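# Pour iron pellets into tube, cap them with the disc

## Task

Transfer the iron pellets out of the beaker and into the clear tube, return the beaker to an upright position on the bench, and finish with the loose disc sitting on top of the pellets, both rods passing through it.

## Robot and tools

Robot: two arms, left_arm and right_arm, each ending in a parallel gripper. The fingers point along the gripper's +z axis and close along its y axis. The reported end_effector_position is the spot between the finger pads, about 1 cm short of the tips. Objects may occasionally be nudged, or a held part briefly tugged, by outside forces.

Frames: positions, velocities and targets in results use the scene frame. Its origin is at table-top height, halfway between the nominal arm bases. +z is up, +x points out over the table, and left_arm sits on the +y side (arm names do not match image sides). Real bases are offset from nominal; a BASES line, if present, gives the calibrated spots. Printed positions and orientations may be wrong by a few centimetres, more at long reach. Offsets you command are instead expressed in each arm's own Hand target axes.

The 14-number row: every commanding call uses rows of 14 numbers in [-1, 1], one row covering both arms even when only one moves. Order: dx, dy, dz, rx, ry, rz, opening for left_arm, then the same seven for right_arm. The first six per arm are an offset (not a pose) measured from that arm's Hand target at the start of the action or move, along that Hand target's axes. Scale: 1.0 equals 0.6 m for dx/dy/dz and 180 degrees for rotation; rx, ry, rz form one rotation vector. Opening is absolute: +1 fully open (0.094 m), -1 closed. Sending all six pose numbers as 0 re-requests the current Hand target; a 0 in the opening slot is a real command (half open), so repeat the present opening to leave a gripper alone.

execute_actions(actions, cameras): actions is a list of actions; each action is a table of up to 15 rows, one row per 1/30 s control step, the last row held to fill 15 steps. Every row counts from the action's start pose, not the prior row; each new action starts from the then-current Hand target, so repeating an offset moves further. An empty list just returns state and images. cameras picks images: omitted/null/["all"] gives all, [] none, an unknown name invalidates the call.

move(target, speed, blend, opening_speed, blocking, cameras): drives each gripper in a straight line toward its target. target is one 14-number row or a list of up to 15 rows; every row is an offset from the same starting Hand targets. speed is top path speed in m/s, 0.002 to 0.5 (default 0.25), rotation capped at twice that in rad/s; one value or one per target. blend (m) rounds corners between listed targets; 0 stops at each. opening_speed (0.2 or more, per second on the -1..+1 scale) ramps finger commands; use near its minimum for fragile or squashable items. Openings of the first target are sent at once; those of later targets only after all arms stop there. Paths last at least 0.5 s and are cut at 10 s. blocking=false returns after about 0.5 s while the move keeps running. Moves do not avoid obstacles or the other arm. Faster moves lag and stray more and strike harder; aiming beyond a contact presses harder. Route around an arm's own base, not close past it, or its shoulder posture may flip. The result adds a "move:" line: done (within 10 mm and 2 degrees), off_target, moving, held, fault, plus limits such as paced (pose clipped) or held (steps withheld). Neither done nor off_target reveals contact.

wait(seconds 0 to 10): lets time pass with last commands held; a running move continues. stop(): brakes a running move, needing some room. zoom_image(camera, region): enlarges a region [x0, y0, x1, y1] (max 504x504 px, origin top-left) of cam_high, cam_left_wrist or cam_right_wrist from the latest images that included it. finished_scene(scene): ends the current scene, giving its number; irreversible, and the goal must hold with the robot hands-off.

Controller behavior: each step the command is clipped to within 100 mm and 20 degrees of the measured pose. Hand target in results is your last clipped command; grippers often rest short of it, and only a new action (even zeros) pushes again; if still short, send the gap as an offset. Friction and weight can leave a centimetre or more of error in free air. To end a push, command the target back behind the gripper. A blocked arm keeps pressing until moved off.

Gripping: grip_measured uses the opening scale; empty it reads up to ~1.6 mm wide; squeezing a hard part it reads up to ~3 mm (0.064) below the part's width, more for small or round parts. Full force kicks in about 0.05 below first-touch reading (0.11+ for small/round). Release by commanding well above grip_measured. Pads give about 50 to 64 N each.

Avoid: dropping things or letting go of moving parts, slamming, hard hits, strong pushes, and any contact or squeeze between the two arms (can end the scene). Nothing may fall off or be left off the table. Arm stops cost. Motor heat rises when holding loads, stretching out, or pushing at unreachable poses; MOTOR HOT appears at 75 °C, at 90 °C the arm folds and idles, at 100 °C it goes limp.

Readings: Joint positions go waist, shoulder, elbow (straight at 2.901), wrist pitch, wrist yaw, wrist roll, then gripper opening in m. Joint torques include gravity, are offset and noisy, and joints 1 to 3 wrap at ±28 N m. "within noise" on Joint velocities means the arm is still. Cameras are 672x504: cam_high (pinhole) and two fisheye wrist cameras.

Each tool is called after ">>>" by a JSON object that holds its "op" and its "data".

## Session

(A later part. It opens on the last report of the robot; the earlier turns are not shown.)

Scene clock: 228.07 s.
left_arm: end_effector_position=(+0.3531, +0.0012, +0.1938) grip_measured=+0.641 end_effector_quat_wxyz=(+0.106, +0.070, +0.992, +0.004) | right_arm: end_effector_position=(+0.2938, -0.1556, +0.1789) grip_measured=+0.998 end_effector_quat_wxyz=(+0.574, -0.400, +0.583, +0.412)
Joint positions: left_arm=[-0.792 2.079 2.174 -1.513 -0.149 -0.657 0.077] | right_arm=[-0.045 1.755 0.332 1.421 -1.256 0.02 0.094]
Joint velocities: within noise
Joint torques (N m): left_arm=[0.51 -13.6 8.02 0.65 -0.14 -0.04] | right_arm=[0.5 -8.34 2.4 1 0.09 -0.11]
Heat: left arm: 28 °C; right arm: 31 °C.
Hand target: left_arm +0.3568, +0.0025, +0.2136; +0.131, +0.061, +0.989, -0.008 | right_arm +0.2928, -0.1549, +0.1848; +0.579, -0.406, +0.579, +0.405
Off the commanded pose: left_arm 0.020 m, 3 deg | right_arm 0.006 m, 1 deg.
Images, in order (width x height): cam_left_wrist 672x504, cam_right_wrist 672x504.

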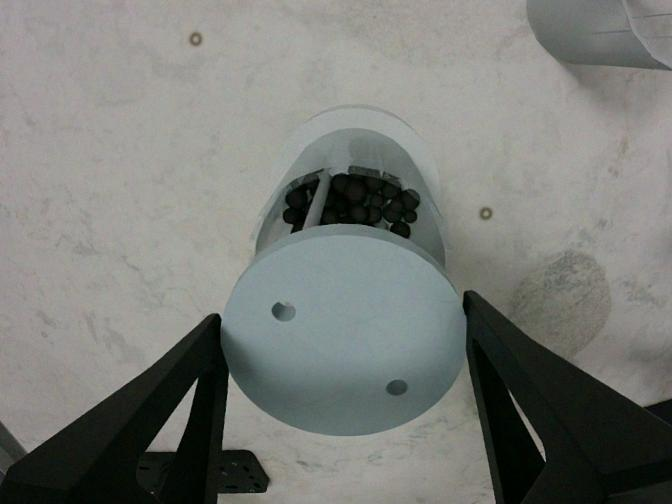

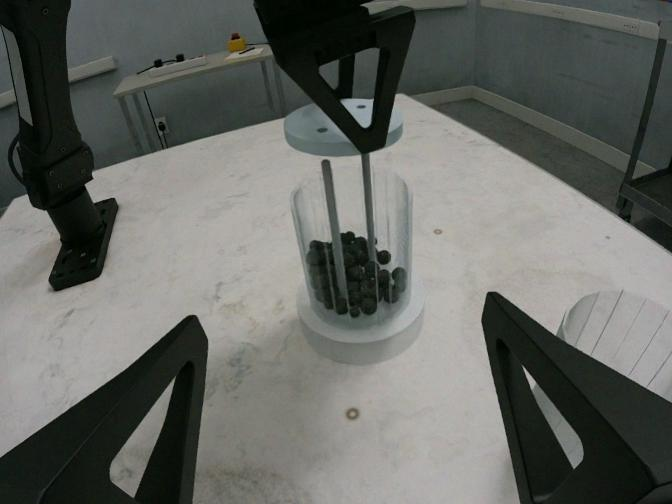

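>>> {"op": "execute_actions", "data": {"actions": [[[0, 0, 0, 0, 0, 0.0139, 0.45, 0, 0, 0, 0, 0, 0, 1.0]]], "cameras": ["cam_left_wrist", "cam_right_wrist"]}}

>>> {"op": "zoom_image", "data": {"camera": "cam_left_wrist", "region": [285, 165, 345, 240]}}

>>> {"op": "zoom_image", "data": {"camera": "cam_right_wrist", "region": [300, 100, 400, 220]}}

Scene clock: 230.80 s.
left_arm: end_effector_position=(+0.3531, +0.0012, +0.1938) grip_measured=+0.641 end_effector_quat_wxyz=(+0.106, +0.079, +0.991, +0.005) | right_arm: end_effector_position=(+0.2938, -0.1556, +0.1789) grip_measured=+0.998 end_effector_quat_wxyz=(+0.574, -0.400, +0.583, +0.412)
Joint positions: left_arm=[-0.792 2.079 2.174 -1.513 -0.149 -0.638 0.077] | right_arm=[-0.045 1.755 0.332 1.421 -1.256 0.02 0.094]
Joint velocities: within noise
Joint torques (N m): left_arm=[0.42 -13.74 8.08 0.65 -0.28 0.11] | right_arm=[0.46 -8.31 2.41 1 0.06 -0.12]
Heat: left arm: 28 °C; right arm: 31 °C.
Hand target: left_arm +0.3568, +0.0025, +0.2136; +0.131, +0.083, +0.988, -0.005 | right_arm +0.2928, -0.1549, +0.1848; +0.579, -0.406, +0.579, +0.405
Off the commanded pose: left_arm 0.020 m, 3 deg | right_arm 0.006 m, 1 deg.
Images, in order (width x height): cam_left_wrist 672x504, cam_right_wrist 672x504.

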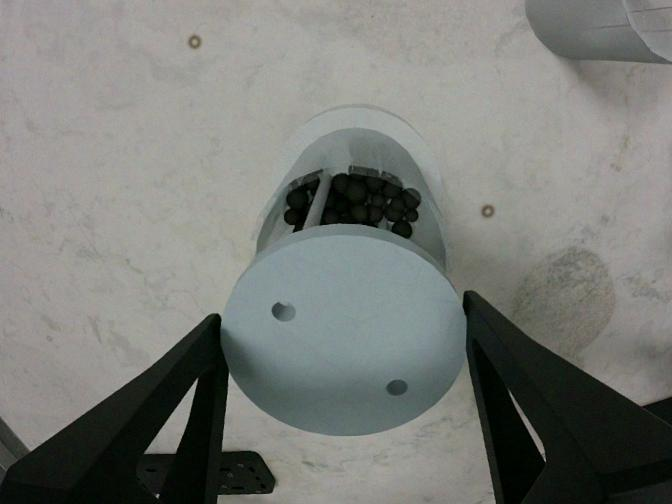

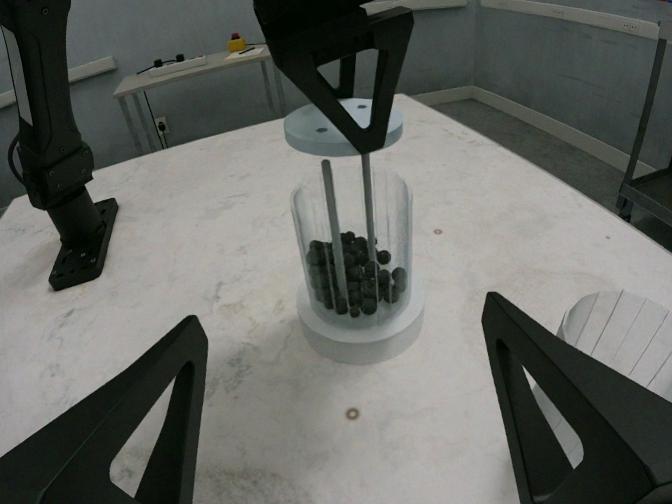

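Scaled by 6.720 from the camera's 672x504 image, which has a finer 960x720 frame.

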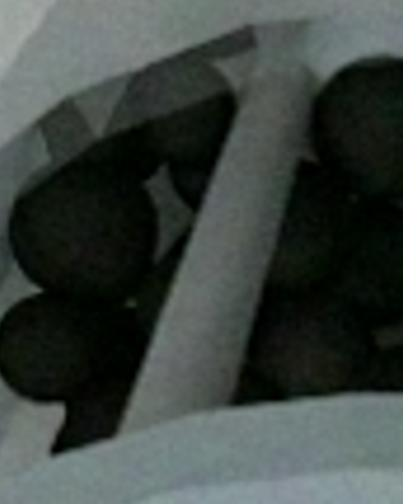

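Scaled by 4.200 from the camera's 672x504 image, which has a finer 960x720 frame.

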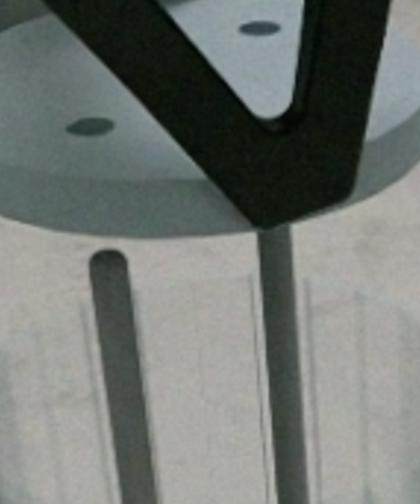

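>>> {"op": "move", "data": {"target": [0.00346, -0.00016, 0.01288, 0, 0, 0, 0.45, 0, 0, 0, 0, 0, 0, 1.0], "speed": 0.05, "cameras": ["cam_left_wrist", "cam_right_wrist"]}}

>>> {"op": "zoom_image", "data": {"camera": "cam_left_wrist", "region": [285, 165, 345, 240]}}

>>> {"op": "zoom_image", "data": {"camera": "cam_right_wrist", "region": [300, 100, 400, 220]}}

Scene clock: 234.67 s.
left_arm: end_effector_position=(+0.3520, +0.0024, +0.1882) grip_measured=+0.641 end_effector_quat_wxyz=(+0.101, +0.079, +0.992, +0.010) | right_arm: end_effector_position=(+0.2938, -0.1556, +0.1789) grip_measured=+0.998 end_effector_quat_wxyz=(+0.574, -0.400, +0.583, +0.412)
Joint positions: left_arm=[-0.792 2.079 2.152 -1.505 -0.149 -0.638 0.077] | right_arm=[-0.045 1.755 0.332 1.421 -1.256 0.02 0.094]
Joint velocities: within noise
Joint torques (N m): left_arm=[0.38 -15.04 5.35 0.88 -0.19 0.1] | right_arm=[0.43 -8.46 2.32 1.01 0.08 -0.1]
Heat: left arm: 28 °C; right arm: 31 °C.
Hand target: left_arm +0.3568, +0.0025, +0.2056; +0.131, +0.083, +0.988, -0.005 | right_arm +0.2928, -0.1549, +0.1848; +0.579, -0.406, +0.579, +0.405
Off the commanded pose: left_arm 0.018 m, 4 deg | right_arm 0.006 m, 1 deg.
move: off_target (left_arm)
Images, in order (width x height): cam_left_wrist 672x504, cam_right_wrist 672x504.

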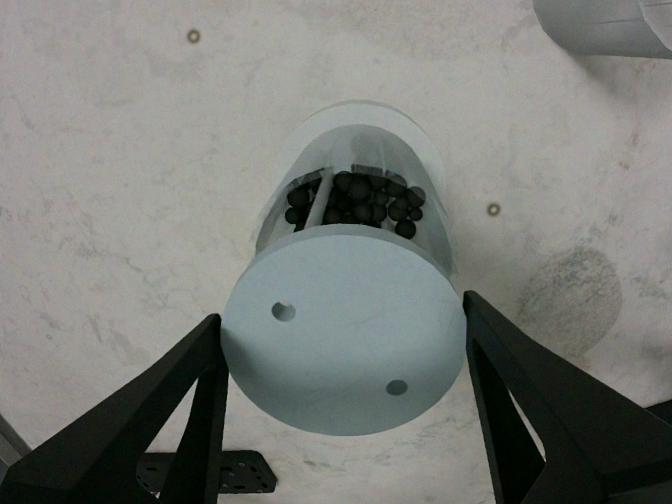

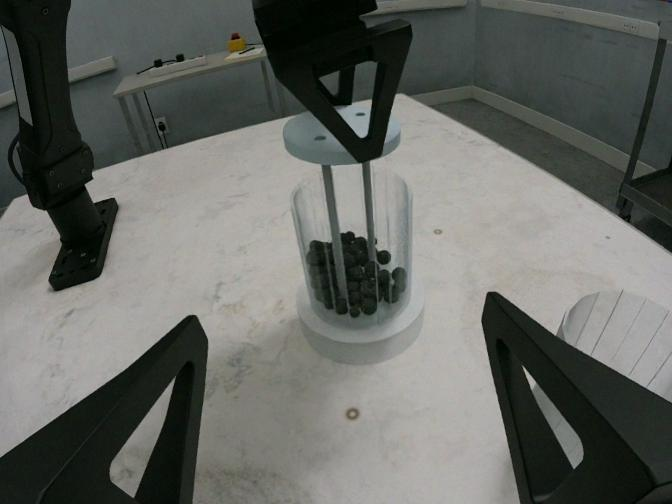

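Scaled by 6.720 from the camera's 672x504 image, which has a finer 960x720 frame.

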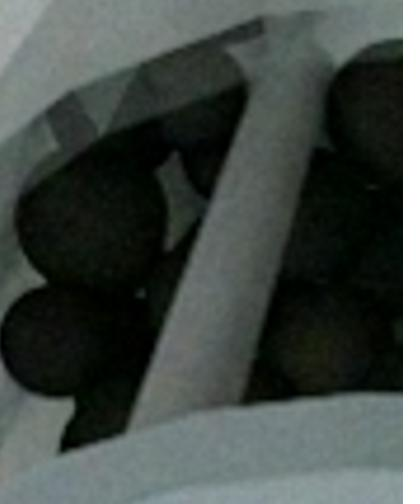

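Scaled by 4.200 from the camera's 672x504 image, which has a finer 960x720 frame.

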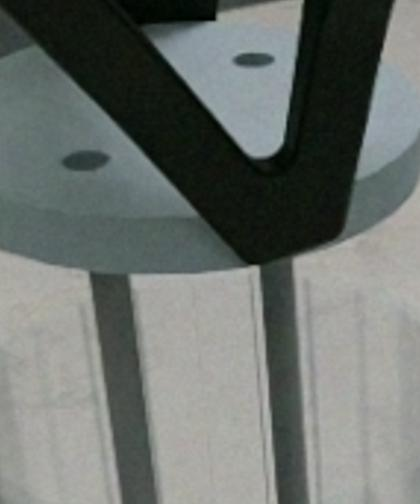

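>>> {"op": "move", "data": {"target": [-0.00565, -0.00416, 0.00147, 0.0031, -0.00452, -0.00089, 0.45, 0, 0, 0, 0, 0, 0, 1.0], "speed": 0.05, "cameras": ["cam_left_wrist", "cam_right_wrist"]}}

>>> {"op": "zoom_image", "data": {"camera": "cam_left_wrist", "region": [285, 165, 345, 240]}}

>>> {"op": "zoom_image", "data": {"camera": "cam_right_wrist", "region": [300, 100, 400, 220]}}

Scene clock: 239.43 s.
left_arm: end_effector_position=(+0.3551, -0.0008, +0.1877) grip_measured=+0.641 end_effector_quat_wxyz=(+0.107, +0.079, +0.991, +0.004) | right_arm: end_effector_position=(+0.2938, -0.1556, +0.1789) grip_measured=+0.998 end_effector_quat_wxyz=(+0.574, -0.400, +0.583, +0.412)
Joint positions: left_arm=[-0.792 2.079 2.148 -1.484 -0.149 -0.638 0.077] | right_arm=[-0.045 1.755 0.332 1.421 -1.256 0.02 0.094]
Joint velocities: within noise
Joint torques (N m): left_arm=[0.46 -15.23 5.37 0.95 -0.21 0.12] | right_arm=[0.57 -8.44 2.44 0.98 0.04 -0.11]
Heat: left arm: 28 °C; right arm: 31 °C.
Hand target: left_arm +0.3599, -0.0005, +0.2056; +0.138, +0.082, +0.987, -0.011 | right_arm +0.2928, -0.1549, +0.1848; +0.579, -0.406, +0.579, +0.405
Off the commanded pose: left_arm 0.019 m, 4 deg | right_arm 0.006 m, 1 deg.
move: off_target (left_arm)
Images, in order (width x height): cam_left_wrist 672x504, cam_right_wrist 672x504.

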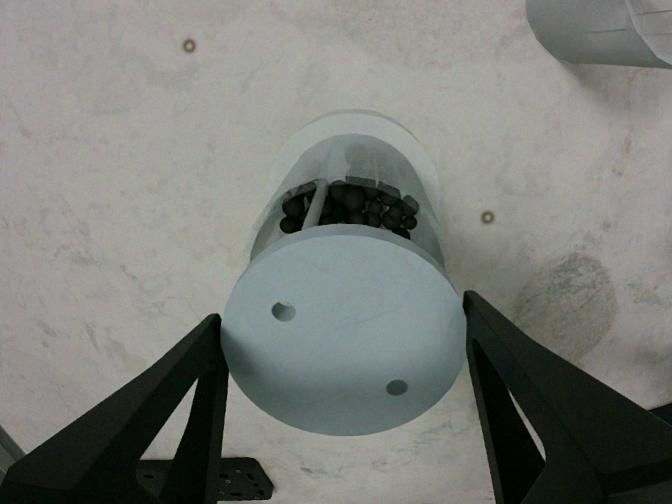

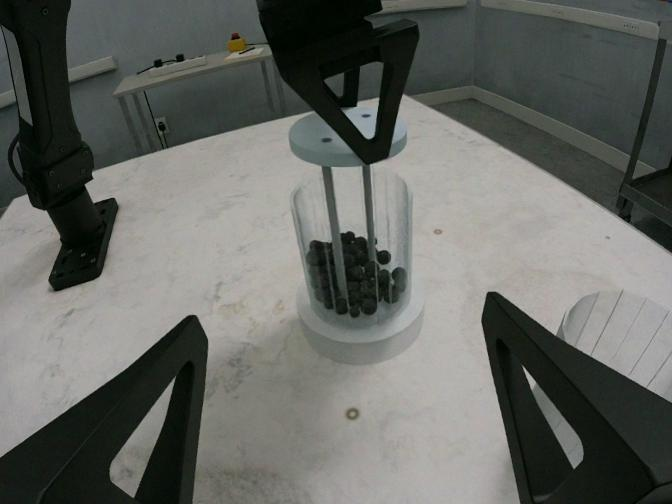

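Scaled by 6.720 from the camera's 672x504 image, which has a finer 960x720 frame.

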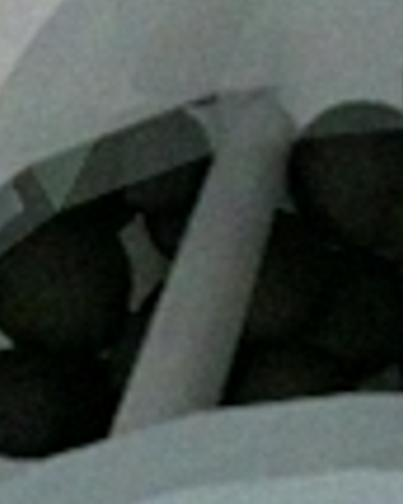

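Scaled by 4.200 from the camera's 672x504 image, which has a finer 960x720 frame.

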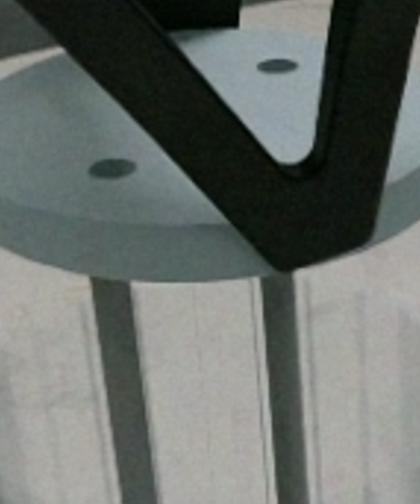

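>>> {"op": "move", "data": {"target": [0.0043, 0.00319, -0.00122, -0.00248, 0.00362, 0.00071, 0.45, 0, 0, 0, 0, 0, 0, 1.0], "speed": 0.05, "cameras": ["cam_left_wrist", "cam_right_wrist"]}}

>>> {"op": "zoom_image", "data": {"camera": "cam_left_wrist", "region": [285, 165, 345, 240]}}

>>> {"op": "zoom_image", "data": {"camera": "cam_right_wrist", "region": [300, 100, 400, 220]}}

Scene clock: 242.23 s.
left_arm: end_effector_position=(+0.3552, -0.0009, +0.1873) grip_measured=+0.641 end_effector_quat_wxyz=(+0.107, +0.079, +0.991, +0.004) | right_arm: end_effector_position=(+0.2938, -0.1556, +0.1789) grip_measured=+0.998 end_effector_quat_wxyz=(+0.574, -0.400, +0.583, +0.412)
Joint positions: left_arm=[-0.792 2.079 2.146 -1.482 -0.149 -0.638 0.077] | right_arm=[-0.045 1.755 0.332 1.421 -1.256 0.02 0.094]
Joint velocities: within noise
Joint torques (N m): left_arm=[0.34 -14.95 5.82 0.76 -0.21 0.1] | right_arm=[0.62 -8.43 2.41 1.01 0.07 -0.1]
Heat: left arm: 28 °C; right arm: 31 °C.
Hand target: left_arm +0.3576, +0.0018, +0.2056; +0.132, +0.083, +0.988, -0.006 | right_arm +0.2928, -0.1549, +0.1848; +0.579, -0.406, +0.579, +0.405
Off the commanded pose: left_arm 0.019 m, 3 deg | right_arm 0.006 m, 1 deg.
move: off_target (left_arm)
Images, in order (width x height): cam_left_wrist 672x504, cam_right_wrist 672x504.

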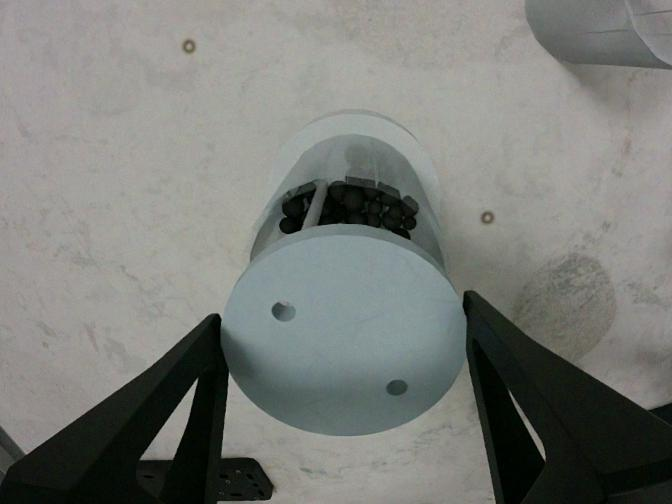

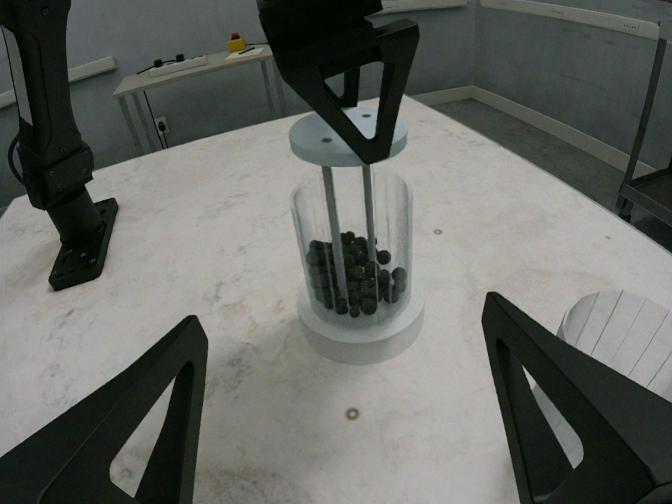

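Scaled by 6.720 from the camera's 672x504 image, which has a finer 960x720 frame.

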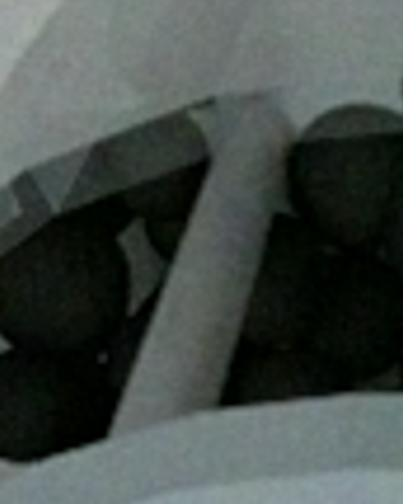

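Scaled by 4.200 from the camera's 672x504 image, which has a finer 960x720 frame.

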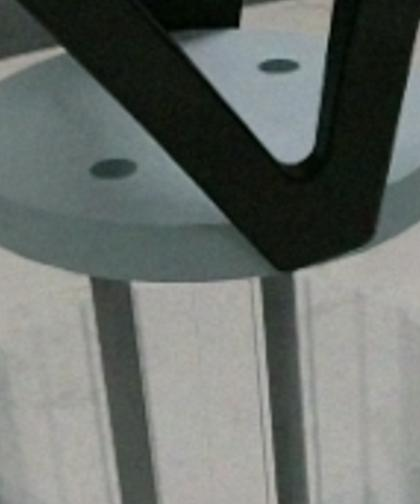

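>>> {"op": "move", "data": {"target": [0.0043, 0.00319, -0.00122, -0.00248, 0.00362, 0.00071, 0.45, 0, 0, 0, 0, 0, 0, 1.0], "speed": 0.05, "cameras": ["cam_left_wrist", "cam_right_wrist"]}}

Scene clock: 243.77 s.
left_arm: end_effector_position=(+0.3552, -0.0009, +0.1873) grip_measured=+0.641 end_effector_quat_wxyz=(+0.107, +0.079, +0.991, +0.004) | right_arm: end_effector_position=(+0.2938, -0.1556, +0.1789) grip_measured=+0.998 end_effector_quat_wxyz=(+0.574, -0.400, +0.583, +0.412)
Joint positions: left_arm=[-0.792 2.079 2.146 -1.482 -0.149 -0.637 0.077] | right_arm=[-0.045 1.755 0.332 1.421 -1.256 0.02 0.094]
Joint velocities: within noise
Joint torques (N m): left_arm=[0.43 -14.98 5.96 0.59 -0.16 0.11] | right_arm=[0.51 -8.46 2.4 1.03 0.09 -0.1]
Heat: left arm: 28 °C; right arm: 31 °C.
Hand target: left_arm +0.3552, +0.0041, +0.2056; +0.127, +0.083, +0.988, -0.002 | right_arm +0.2928, -0.1549, +0.1848; +0.579, -0.406, +0.579, +0.405
Off the commanded pose: left_arm 0.019 m, 2 deg | right_arm 0.006 m, 1 deg.
move: off_target (left_arm)
Images, in order (width x height): cam_left_wrist 672x504, cam_right_wrist 672x504.

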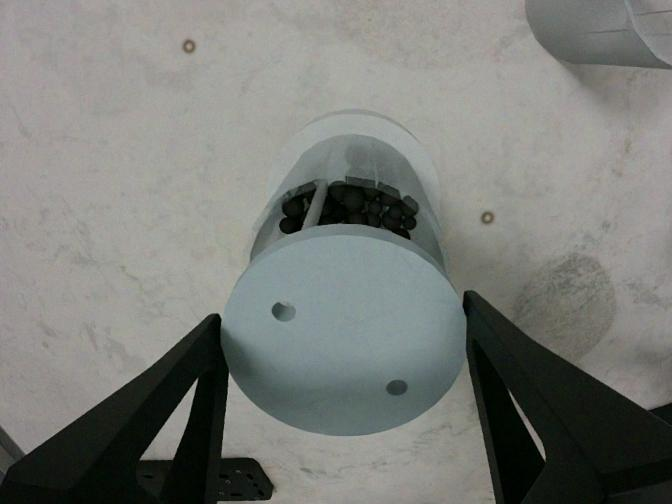

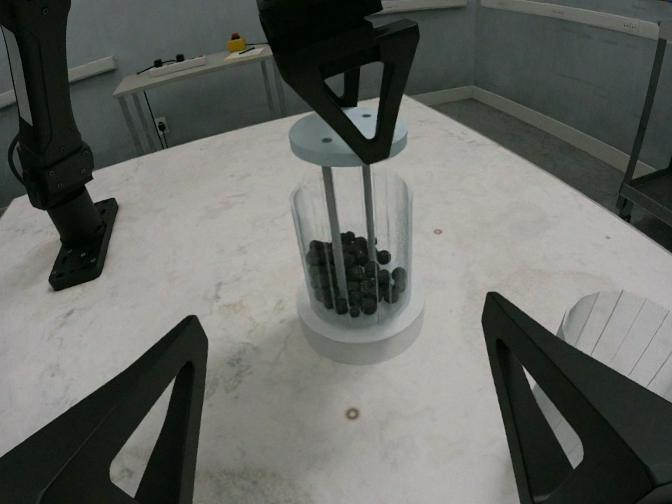

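>>> {"op": "move", "data": {"target": [0.0043, 0.00319, -0.00122, -0.00248, 0.00362, 0.00071, 0.45, 0, 0, 0, 0, 0, 0, 1.0], "speed": 0.05, "cameras": ["cam_left_wrist", "cam_right_wrist"]}}

Scene clock: 245.10 s.
left_arm: end_effector_position=(+0.3534, +0.0010, +0.1869) grip_measured=+0.641 end_effector_quat_wxyz=(+0.103, +0.080, +0.991, +0.008) | right_arm: end_effector_position=(+0.2938, -0.1556, +0.1789) grip_measured=+0.998 end_effector_quat_wxyz=(+0.574, -0.400, +0.583, +0.412)
Joint positions: left_arm=[-0.792 2.079 2.146 -1.493 -0.149 -0.637 0.077] | right_arm=[-0.045 1.755 0.332 1.421 -1.256 0.02 0.094]
Joint velocities: within noise
Joint torques (N m): left_arm=[0.25 -14.49 6.39 0.49 -0.22 0.06] | right_arm=[0.5 -8.5 2.35 1.01 0.08 -0.11]
Heat: left arm: 28 °C; right arm: 31 °C.
Hand target: left_arm +0.3529, +0.0065, +0.2057; +0.122, +0.084, +0.989, +0.003 | right_arm +0.2928, -0.1549, +0.1848; +0.579, -0.406, +0.579, +0.405
Off the commanded pose: left_arm 0.020 m, 2 deg | right_arm 0.006 m, 1 deg.
move: off_target (left_arm)
Images, in order (width x height): cam_left_wrist 672x504, cam_right_wrist 672x504.

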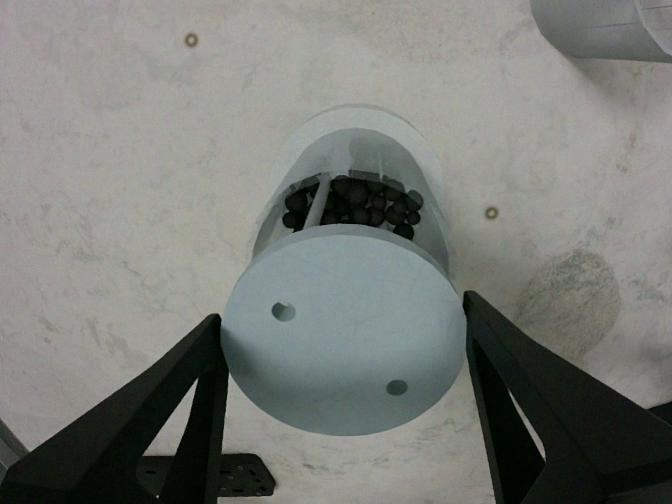

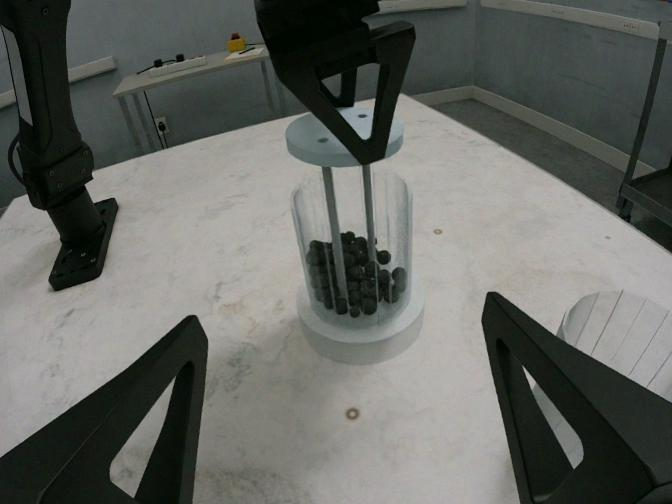

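>>> {"op": "zoom_image", "data": {"camera": "cam_left_wrist", "region": [285, 165, 345, 240]}}

>>> {"op": "zoom_image", "data": {"camera": "cam_right_wrist", "region": [310, 95, 380, 145]}}

>>> {"op": "zoom_image", "data": {"camera": "cam_right_wrist", "region": [310, 145, 380, 220]}}

Scaled by 6.720 from the camera's 672x504 image, which has a finer 960x720 frame.

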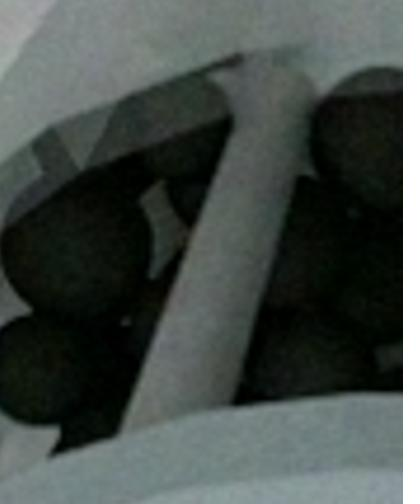

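Scaled by 7.200 from the camera's 672x504 image, which has a finer 960x720 frame.

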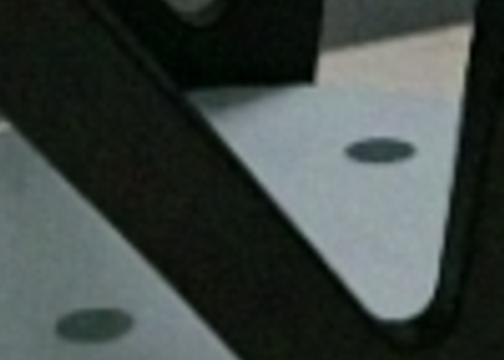

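Scaled by 6.720 from the camera's 672x504 image, which has a finer 960x720 frame.

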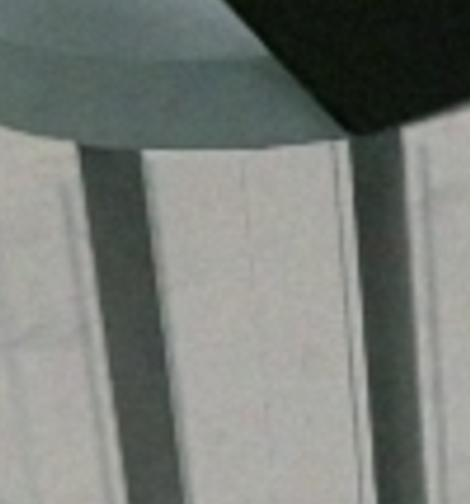

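>>> {"op": "move", "data": {"target": [0.00108, -0.0009, 0.0083, -0.00214, 0.00312, 0.00062, 0.45, 0, 0, 0, 0, 0, 0, 1.0], "speed": 0.05, "cameras": ["cam_left_wrist", "cam_right_wrist"]}}

Scene clock: 248.63 s.
left_arm: end_effector_position=(+0.3531, +0.0012, +0.1868) grip_measured=+0.641 end_effector_quat_wxyz=(+0.103, +0.080, +0.991, +0.008) | right_arm: end_effector_position=(+0.2938, -0.1556, +0.1789) grip_measured=+0.998 end_effector_quat_wxyz=(+0.574, -0.400, +0.583, +0.412)
Joint positions: left_arm=[-0.792 2.079 2.146 -1.495 -0.149 -0.637 0.077] | right_arm=[-0.045 1.755 0.332 1.421 -1.256 0.02 0.094]
Joint velocities: within noise
Joint torques (N m): left_arm=[0.28 -13.85 6.3 0.55 -0.19 0.1] | right_arm=[0.54 -8.5 2.54 1.01 0.03 -0.13]
Heat: left arm: 28 °C; right arm: 32 °C.
Hand target: left_arm +0.3534, +0.0060, +0.2007; +0.117, +0.084, +0.989, +0.007 | right_arm +0.2928, -0.1549, +0.1848; +0.579, -0.406, +0.579, +0.405
Off the commanded pose: left_arm 0.015 m, 2 deg | right_arm 0.006 m, 1 deg.
move: off_target (left_arm)
Images, in order (width x height): cam_left_wrist 672x504, cam_right_wrist 672x504.

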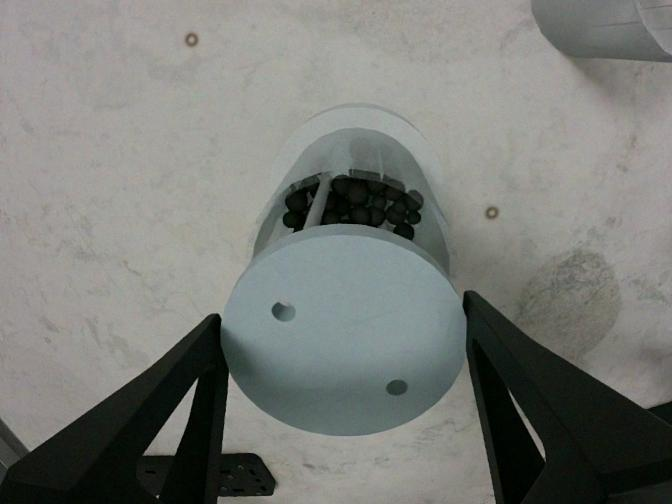

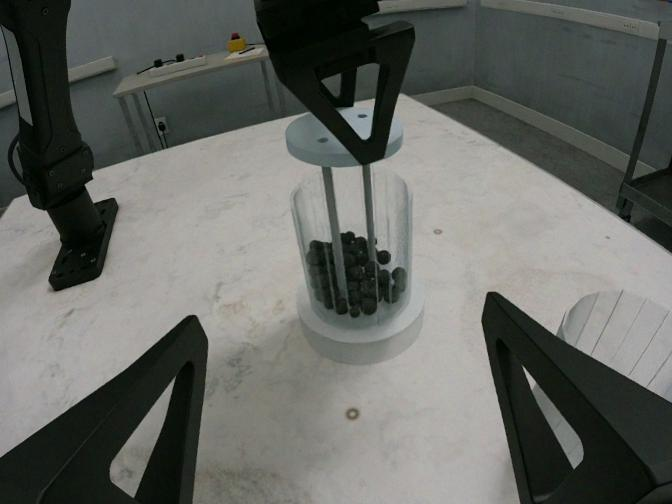

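>>> {"op": "move", "data": {"target": [0.00108, -0.0009, 0.0083, -0.00214, 0.00312, 0.00062, 0.45, 0, 0, 0, 0, 0, 0, 1.0], "speed": 0.05, "cameras": []}}

Scene clock: 250.20 s.
left_arm: end_effector_position=(+0.3531, +0.0012, +0.1868) grip_measured=+0.641 end_effector_quat_wxyz=(+0.103, +0.080, +0.991, +0.008) | right_arm: end_effector_position=(+0.2938, -0.1556, +0.1789) grip_measured=+0.998 end_effector_quat_wxyz=(+0.574, -0.400, +0.583, +0.412)
Joint positions: left_arm=[-0.792 2.079 2.146 -1.495 -0.149 -0.637 0.077] | right_arm=[-0.045 1.755 0.332 1.421 -1.256 0.02 0.094]
Joint velocities: within noise
Joint torques (N m): left_arm=[0.61 -12.62 6.09 0.54 -0.21 0.08] | right_arm=[0.5 -8.51 2.4 1.02 0.06 -0.08]
Heat: left arm: 28 °C; right arm: 32 °C.
Hand target: left_arm +0.3538, +0.0055, +0.1957; +0.113, +0.085, +0.990, +0.011 | right_arm +0.2928, -0.1549, +0.1848; +0.579, -0.406, +0.579, +0.405
Off the commanded pose: left_arm 0.010 m, 1 deg | right_arm 0.006 m, 1 deg.
move: done
No camera images: "cameras" was empty.

>>> {"op": "move", "data": {"target": [0.00087, -0.00072, 0.00664, -0.00171, 0.0025, 0.0005, 0.45, 0, 0, 0, 0, 0, 0, 1.0], "speed": 0.05, "cameras": []}}

Scene clock: 251.43 s.
left_arm: end_effector_position=(+0.3531, +0.0012, +0.1868) grip_measured=+0.641 end_effector_quat_wxyz=(+0.103, +0.080, +0.991, +0.008) | right_arm: end_effector_position=(+0.2938, -0.1556, +0.1789) grip_measured=+0.998 end_effector_quat_wxyz=(+0.574, -0.400, +0.583, +0.412)
Joint positions: left_arm=[-0.792 2.079 2.146 -1.495 -0.149 -0.637 0.077] | right_arm=[-0.045 1.755 0.332 1.421 -1.256 0.02 0.094]
Joint velocities: within noise
Joint torques (N m): left_arm=[0.32 -11.84 5.98 0.56 -0.13 0.07] | right_arm=[0.55 -8.4 2.51 1 0.08 -0.11]
Heat: left arm: 28 °C; right arm: 32 °C.
Hand target: left_arm +0.3542, +0.0052, +0.1917; +0.109, +0.085, +0.990, +0.014 | right_arm +0.2928, -0.1549, +0.1848; +0.579, -0.406, +0.579, +0.405
Off the commanded pose: left_arm 0.006 m, 1 deg | right_arm 0.006 m, 1 deg.
move: done
No camera images: "cameras" was empty.

>>> {"op": "move", "data": {"target": [0.00087, -0.00072, 0.00664, -0.00171, 0.0025, 0.0005, 0.45, 0, 0, 0, 0, 0, 0, 1.0], "speed": 0.05, "cameras": []}}

Scene clock: 252.73 s.
left_arm: end_effector_position=(+0.3531, +0.0012, +0.1868) grip_measured=+0.641 end_effector_quat_wxyz=(+0.103, +0.080, +0.991, +0.008) | right_arm: end_effector_position=(+0.2938, -0.1556, +0.1789) grip_measured=+0.998 end_effector_quat_wxyz=(+0.574, -0.400, +0.583, +0.412)
Joint positions: left_arm=[-0.792 2.079 2.146 -1.495 -0.149 -0.637 0.077] | right_arm=[-0.045 1.755 0.332 1.421 -1.256 0.02 0.094]
Joint velocities: within noise
Joint torques (N m): left_arm=[0.29 -11.19 5.83 0.59 -0.17 0.07] | right_arm=[0.58 -8.57 2.47 1 0.05 -0.1]
Heat: left arm: 28 °C; right arm: 32 °C.
Hand target: left_arm +0.3545, +0.0049, +0.1877; +0.105, +0.086, +0.991, +0.017 | right_arm +0.2928, -0.1549, +0.1848; +0.579, -0.406, +0.579, +0.405
Off the commanded pose: left_arm 0.004 m, 1 deg | right_arm 0.006 m, 1 deg.
move: done
No camera images: "cameras" was empty.

>>> {"op": "move", "data": {"target": [0.00108, -0.0009, 0.0083, -0.00214, 0.00312, 0.00062, 0.45, 0, 0, 0, 0, 0, 0, 1.0], "speed": 0.05, "cameras": []}}

Scene clock: 253.97 s.
left_arm: end_effector_position=(+0.3531, +0.0012, +0.1868) grip_measured=+0.641 end_effector_quat_wxyz=(+0.103, +0.080, +0.991, +0.008) | right_arm: end_effector_position=(+0.2938, -0.1556, +0.1789) grip_measured=+0.998 end_effector_quat_wxyz=(+0.574, -0.400, +0.583, +0.412)
Joint positions: left_arm=[-0.792 2.079 2.146 -1.495 -0.149 -0.637 0.077] | right_arm=[-0.045 1.755 0.332 1.421 -1.256 0.02 0.094]
Joint velocities: within noise
Joint torques (N m): left_arm=[0.38 -9.94 5.45 0.62 -0.17 0.09] | right_arm=[0.44 -8.42 2.39 1.02 0.05 -0.1]
Heat: left arm: 28 °C; right arm: 32 °C.
Hand target: left_arm +0.3548, +0.0045, +0.1826; +0.101, +0.086, +0.991, +0.021 | right_arm +0.2928, -0.1549, +0.1848; +0.579, -0.406, +0.579, +0.405
Off the commanded pose: left_arm 0.006 m, 2 deg | right_arm 0.006 m, 1 deg.
move: done
No camera images: "cameras" was empty.

>>> {"op": "move", "data": {"target": [0.00065, -0.00054, 0.00498, -0.00128, 0.00187, 0.00037, 0.45, 0, 0, 0, 0, 0, 0, 1.0], "speed": 0.05, "cameras": []}}

Scene clock: 255.20 s.
left_arm: end_effector_position=(+0.3531, +0.0012, +0.1868) grip_measured=+0.641 end_effector_quat_wxyz=(+0.103, +0.080, +0.991, +0.008) | right_arm: end_effector_position=(+0.2938, -0.1556, +0.1789) grip_measured=+0.998 end_effector_quat_wxyz=(+0.574, -0.400, +0.583, +0.412)
Joint positions: left_arm=[-0.792 2.079 2.146 -1.495 -0.149 -0.637 0.077] | right_arm=[-0.045 1.755 0.332 1.421 -1.256 0.02 0.094]
Joint velocities: within noise
Joint torques (N m): left_arm=[0.76 -9.72 5.22 0.63 -0.17 0.11] | right_arm=[0.51 -8.42 2.29 0.99 0.05 -0.1]
Heat: left arm: 27 °C; right arm: 32 °C.
Hand target: left_arm +0.3550, +0.0043, +0.1796; +0.098, +0.087, +0.991, +0.023 | right_arm +0.2928, -0.1549, +0.1848; +0.579, -0.406, +0.579, +0.405
Off the commanded pose: left_arm 0.008 m, 2 deg | right_arm 0.006 m, 1 deg.
move: done
No camera images: "cameras" was empty.

>>> {"op": "move", "data": {"target": [0.00087, -0.00072, 0.00664, -0.00171, 0.0025, 0.0005, 0.45, 0, 0, 0, 0, 0, 0, 1.0], "speed": 0.05, "cameras": []}}

Scene clock: 256.47 s.
left_arm: end_effector_position=(+0.3531, +0.0012, +0.1868) grip_measured=+0.641 end_effector_quat_wxyz=(+0.103, +0.080, +0.991, +0.008) | right_arm: end_effector_position=(+0.2938, -0.1556, +0.1789) grip_measured=+0.998 end_effector_quat_wxyz=(+0.574, -0.400, +0.583, +0.412)
Joint positions: left_arm=[-0.792 2.079 2.146 -1.495 -0.149 -0.637 0.077] | right_arm=[-0.045 1.755 0.332 1.421 -1.256 0.02 0.094]
Joint velocities: within noise
Joint torques (N m): left_arm=[0.34 -9.06 5.04 0.63 -0.22 0.1] | right_arm=[0.46 -8.4 2.35 1.02 0.07 -0.11]
Heat: left arm: 27 °C; right arm: 32 °C.
Hand target: left_arm +0.3552, +0.0041, +0.1756; +0.094, +0.087, +0.991, +0.026 | right_arm +0.2928, -0.1549, +0.1848; +0.579, -0.406, +0.579, +0.405
Off the commanded pose: left_arm 0.012 m, 2 deg | right_arm 0.006 m, 1 deg.
move: off_target (left_arm)
No camera images: "cameras" was empty.

>>> {"op": "move", "data": {"target": [0.00087, -0.00072, 0.00664, -0.00171, 0.0025, 0.0005, 0.45, 0, 0, 0, 0, 0, 0, 1.0], "speed": 0.05, "cameras": []}}

Scene clock: 257.77 s.
left_arm: end_effector_position=(+0.3530, +0.0014, +0.1819) grip_measured=+0.641 end_effector_quat_wxyz=(+0.098, +0.081, +0.992, +0.013) | right_arm: end_effector_position=(+0.2938, -0.1556, +0.1789) grip_measured=+0.998 end_effector_quat_wxyz=(+0.574, -0.400, +0.583, +0.412)
Joint positions: left_arm=[-0.792 2.088 2.142 -1.495 -0.149 -0.635 0.077] | right_arm=[-0.045 1.755 0.332 1.421 -1.256 0.02 0.094]
Joint velocities: within noise
Joint torques (N m): left_arm=[0.5 -9.07 5.38 0.59 -0.15 0.06] | right_arm=[0.65 -8.38 2.28 1.01 0.04 -0.11]
Heat: left arm: 27 °C; right arm: 32 °C.
Hand target: left_arm +0.3554, +0.0039, +0.1715; +0.091, +0.088, +0.992, +0.029 | right_arm +0.2928, -0.1549, +0.1848; +0.579, -0.406, +0.579, +0.405
Off the commanded pose: left_arm 0.011 m, 2 deg | right_arm 0.006 m, 1 deg.
move: off_target (left_arm)
No camera images: "cameras" was empty.

>>> {"op": "execute_actions", "data": {"actions": []}}

>>> {"op": "zoom_image", "data": {"camera": "cam_left_wrist", "region": [285, 165, 345, 240]}}

>>> {"op": "zoom_image", "data": {"camera": "cam_right_wrist", "region": [310, 95, 380, 145]}}

>>> {"op": "zoom_image", "data": {"camera": "cam_right_wrist", "region": [310, 145, 380, 220]}}

>>> {"op": "zoom_image", "data": {"camera": "cam_left_wrist", "region": [260, 285, 310, 335]}}

Scene clock: 258.30 s.
left_arm: end_effector_position=(+0.3530, +0.0014, +0.1819) grip_measured=+0.641 end_effector_quat_wxyz=(+0.098, +0.081, +0.992, +0.013) | right_arm: end_effector_position=(+0.2938, -0.1556, +0.1789) grip_measured=+0.998 end_effector_quat_wxyz=(+0.574, -0.400, +0.583, +0.412)
Joint positions: left_arm=[-0.792 2.088 2.142 -1.495 -0.149 -0.635 0.077] | right_arm=[-0.045 1.755 0.332 1.421 -1.256 0.02 0.094]
Joint velocities: within noise
Joint torques (N m): left_arm=[0.58 -8.96 5.33 0.55 -0.16 0.13] | right_arm=[0.54 -8.49 2.4 1.02 0.07 -0.09]
Heat: left arm: 27 °C; right arm: 32 °C.
Hand target: left_arm +0.3554, +0.0039, +0.1715; +0.091, +0.088, +0.992, +0.029 | right_arm +0.2928, -0.1549, +0.1848; +0.579, -0.406, +0.579, +0.405
Tool commands: left_gripper/opening=+0.45 right_gripper/opening=+1.0
Off the commanded pose: left_arm 0.011 m, 2 deg | right_arm 0.006 m, 1 deg.

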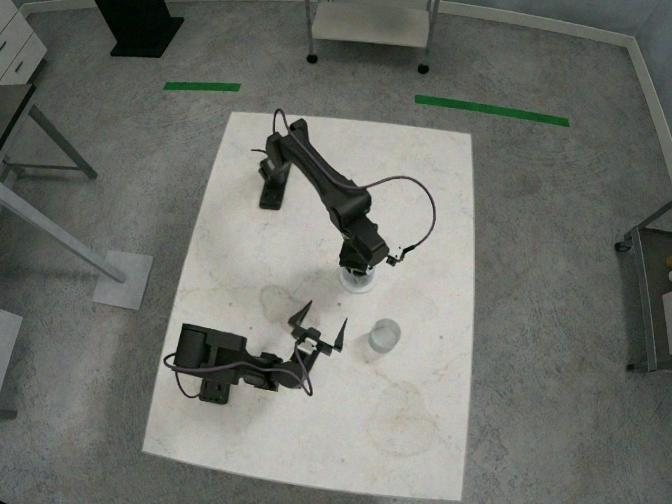

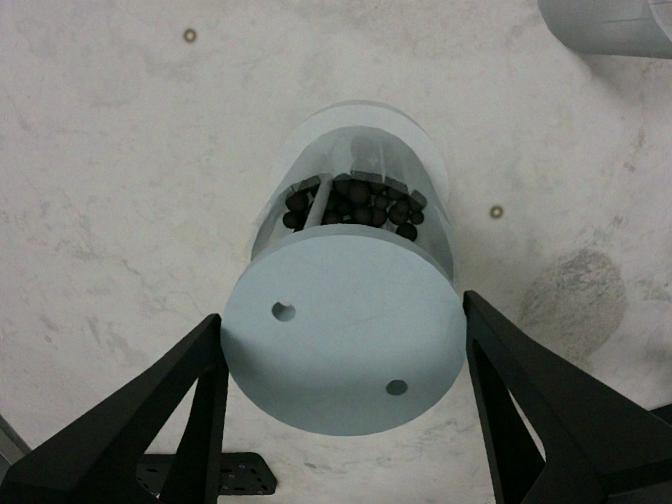

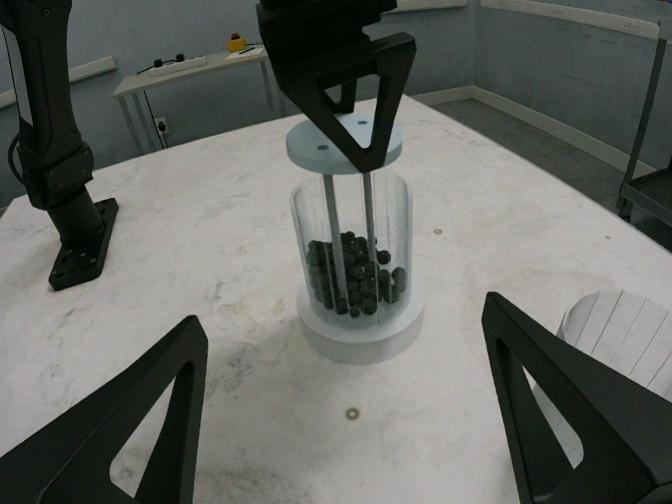

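Scaled by 6.720 from the camera's 672x504 image, which has a finer 960x720 frame.

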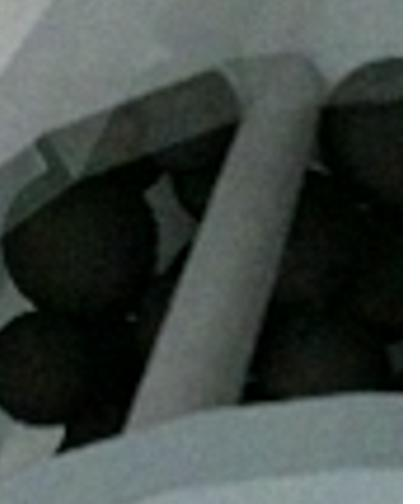

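Scaled by 7.200 from the camera's 672x504 image, which has a finer 960x720 frame.

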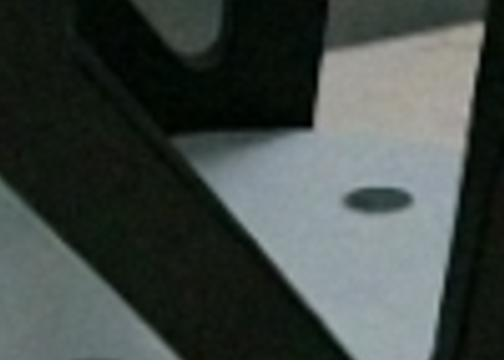

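Scaled by 6.720 from the camera's 672x504 image, which has a finer 960x720 frame.

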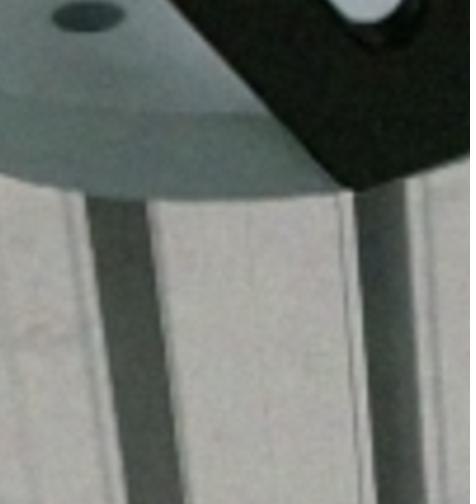

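Scaled by 10.080 from the camera's 672x504 image, which has a finer 960x720 frame.

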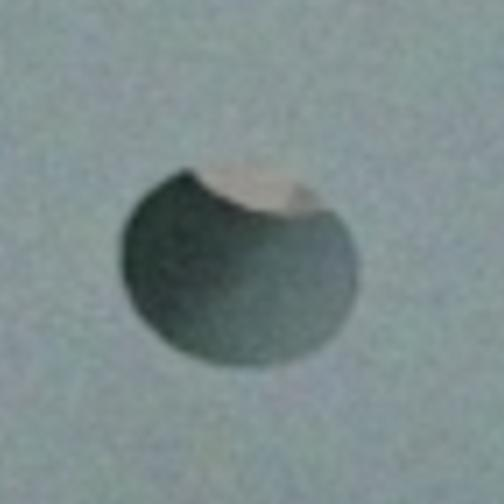

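>>> {"op": "zoom_image", "data": {"camera": "cam_left_wrist", "region": [295, 170, 335, 200]}}

>>> {"op": "zoom_image", "data": {"camera": "cam_left_wrist", "region": [295, 200, 335, 230]}}

Scaled by 12.600 from the camera's 672x504 image, which has a finer 960x720 frame.

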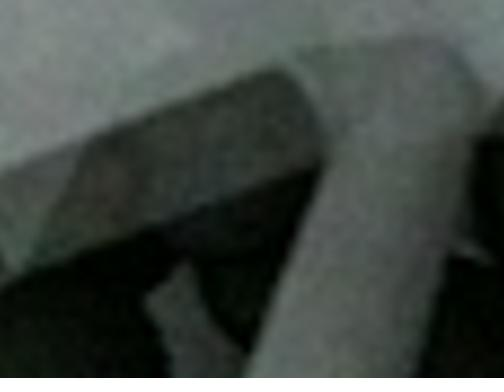

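Scaled by 12.600 from the camera's 672x504 image, which has a finer 960x720 frame.

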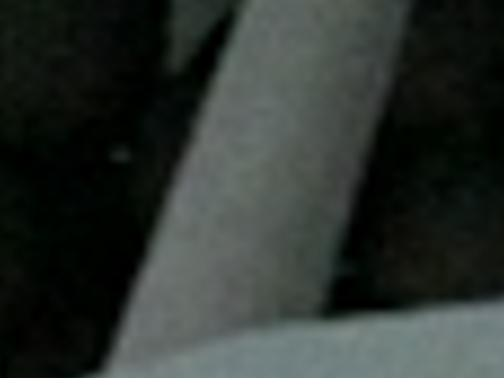

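>>> {"op": "move", "data": {"target": [0.00087, -0.00072, 0.00664, -0.00171, 0.0025, 0.0005, 0.45, 0, 0, 0, 0, 0, 0, 1.0], "speed": 0.05, "cameras": []}}

Scene clock: 261.47 s.
left_arm: end_effector_position=(+0.3529, +0.0005, +0.1807) grip_measured=+0.641 end_effector_quat_wxyz=(+0.097, +0.082, +0.992, +0.013) | right_arm: end_effector_position=(+0.2938, -0.1556, +0.1789) grip_measured=+0.998 end_effector_quat_wxyz=(+0.574, -0.400, +0.583, +0.412)
Joint positions: left_arm=[-0.793 2.091 2.142 -1.493 -0.149 -0.635 0.077] | right_arm=[-0.045 1.755 0.332 1.421 -1.256 0.02 0.094]
Joint velocities: within noise
Joint torques (N m): left_arm=[0.29 -8.7 5.11 0.55 -0.15 0.07] | right_arm=[0.59 -8.4 2.4 1 0.07 -0.11]
Heat: left arm: 27 °C; right arm: 32 °C.
Hand target: left_arm +0.3555, +0.0038, +0.1675; +0.087, +0.088, +0.992, +0.032 | right_arm +0.2928, -0.1549, +0.1848; +0.579, -0.406, +0.579, +0.405
Off the commanded pose: left_arm 0.014 m, 3 deg | right_arm 0.006 m, 1 deg.
move: off_target (left_arm)
No camera images: "cameras" was empty.


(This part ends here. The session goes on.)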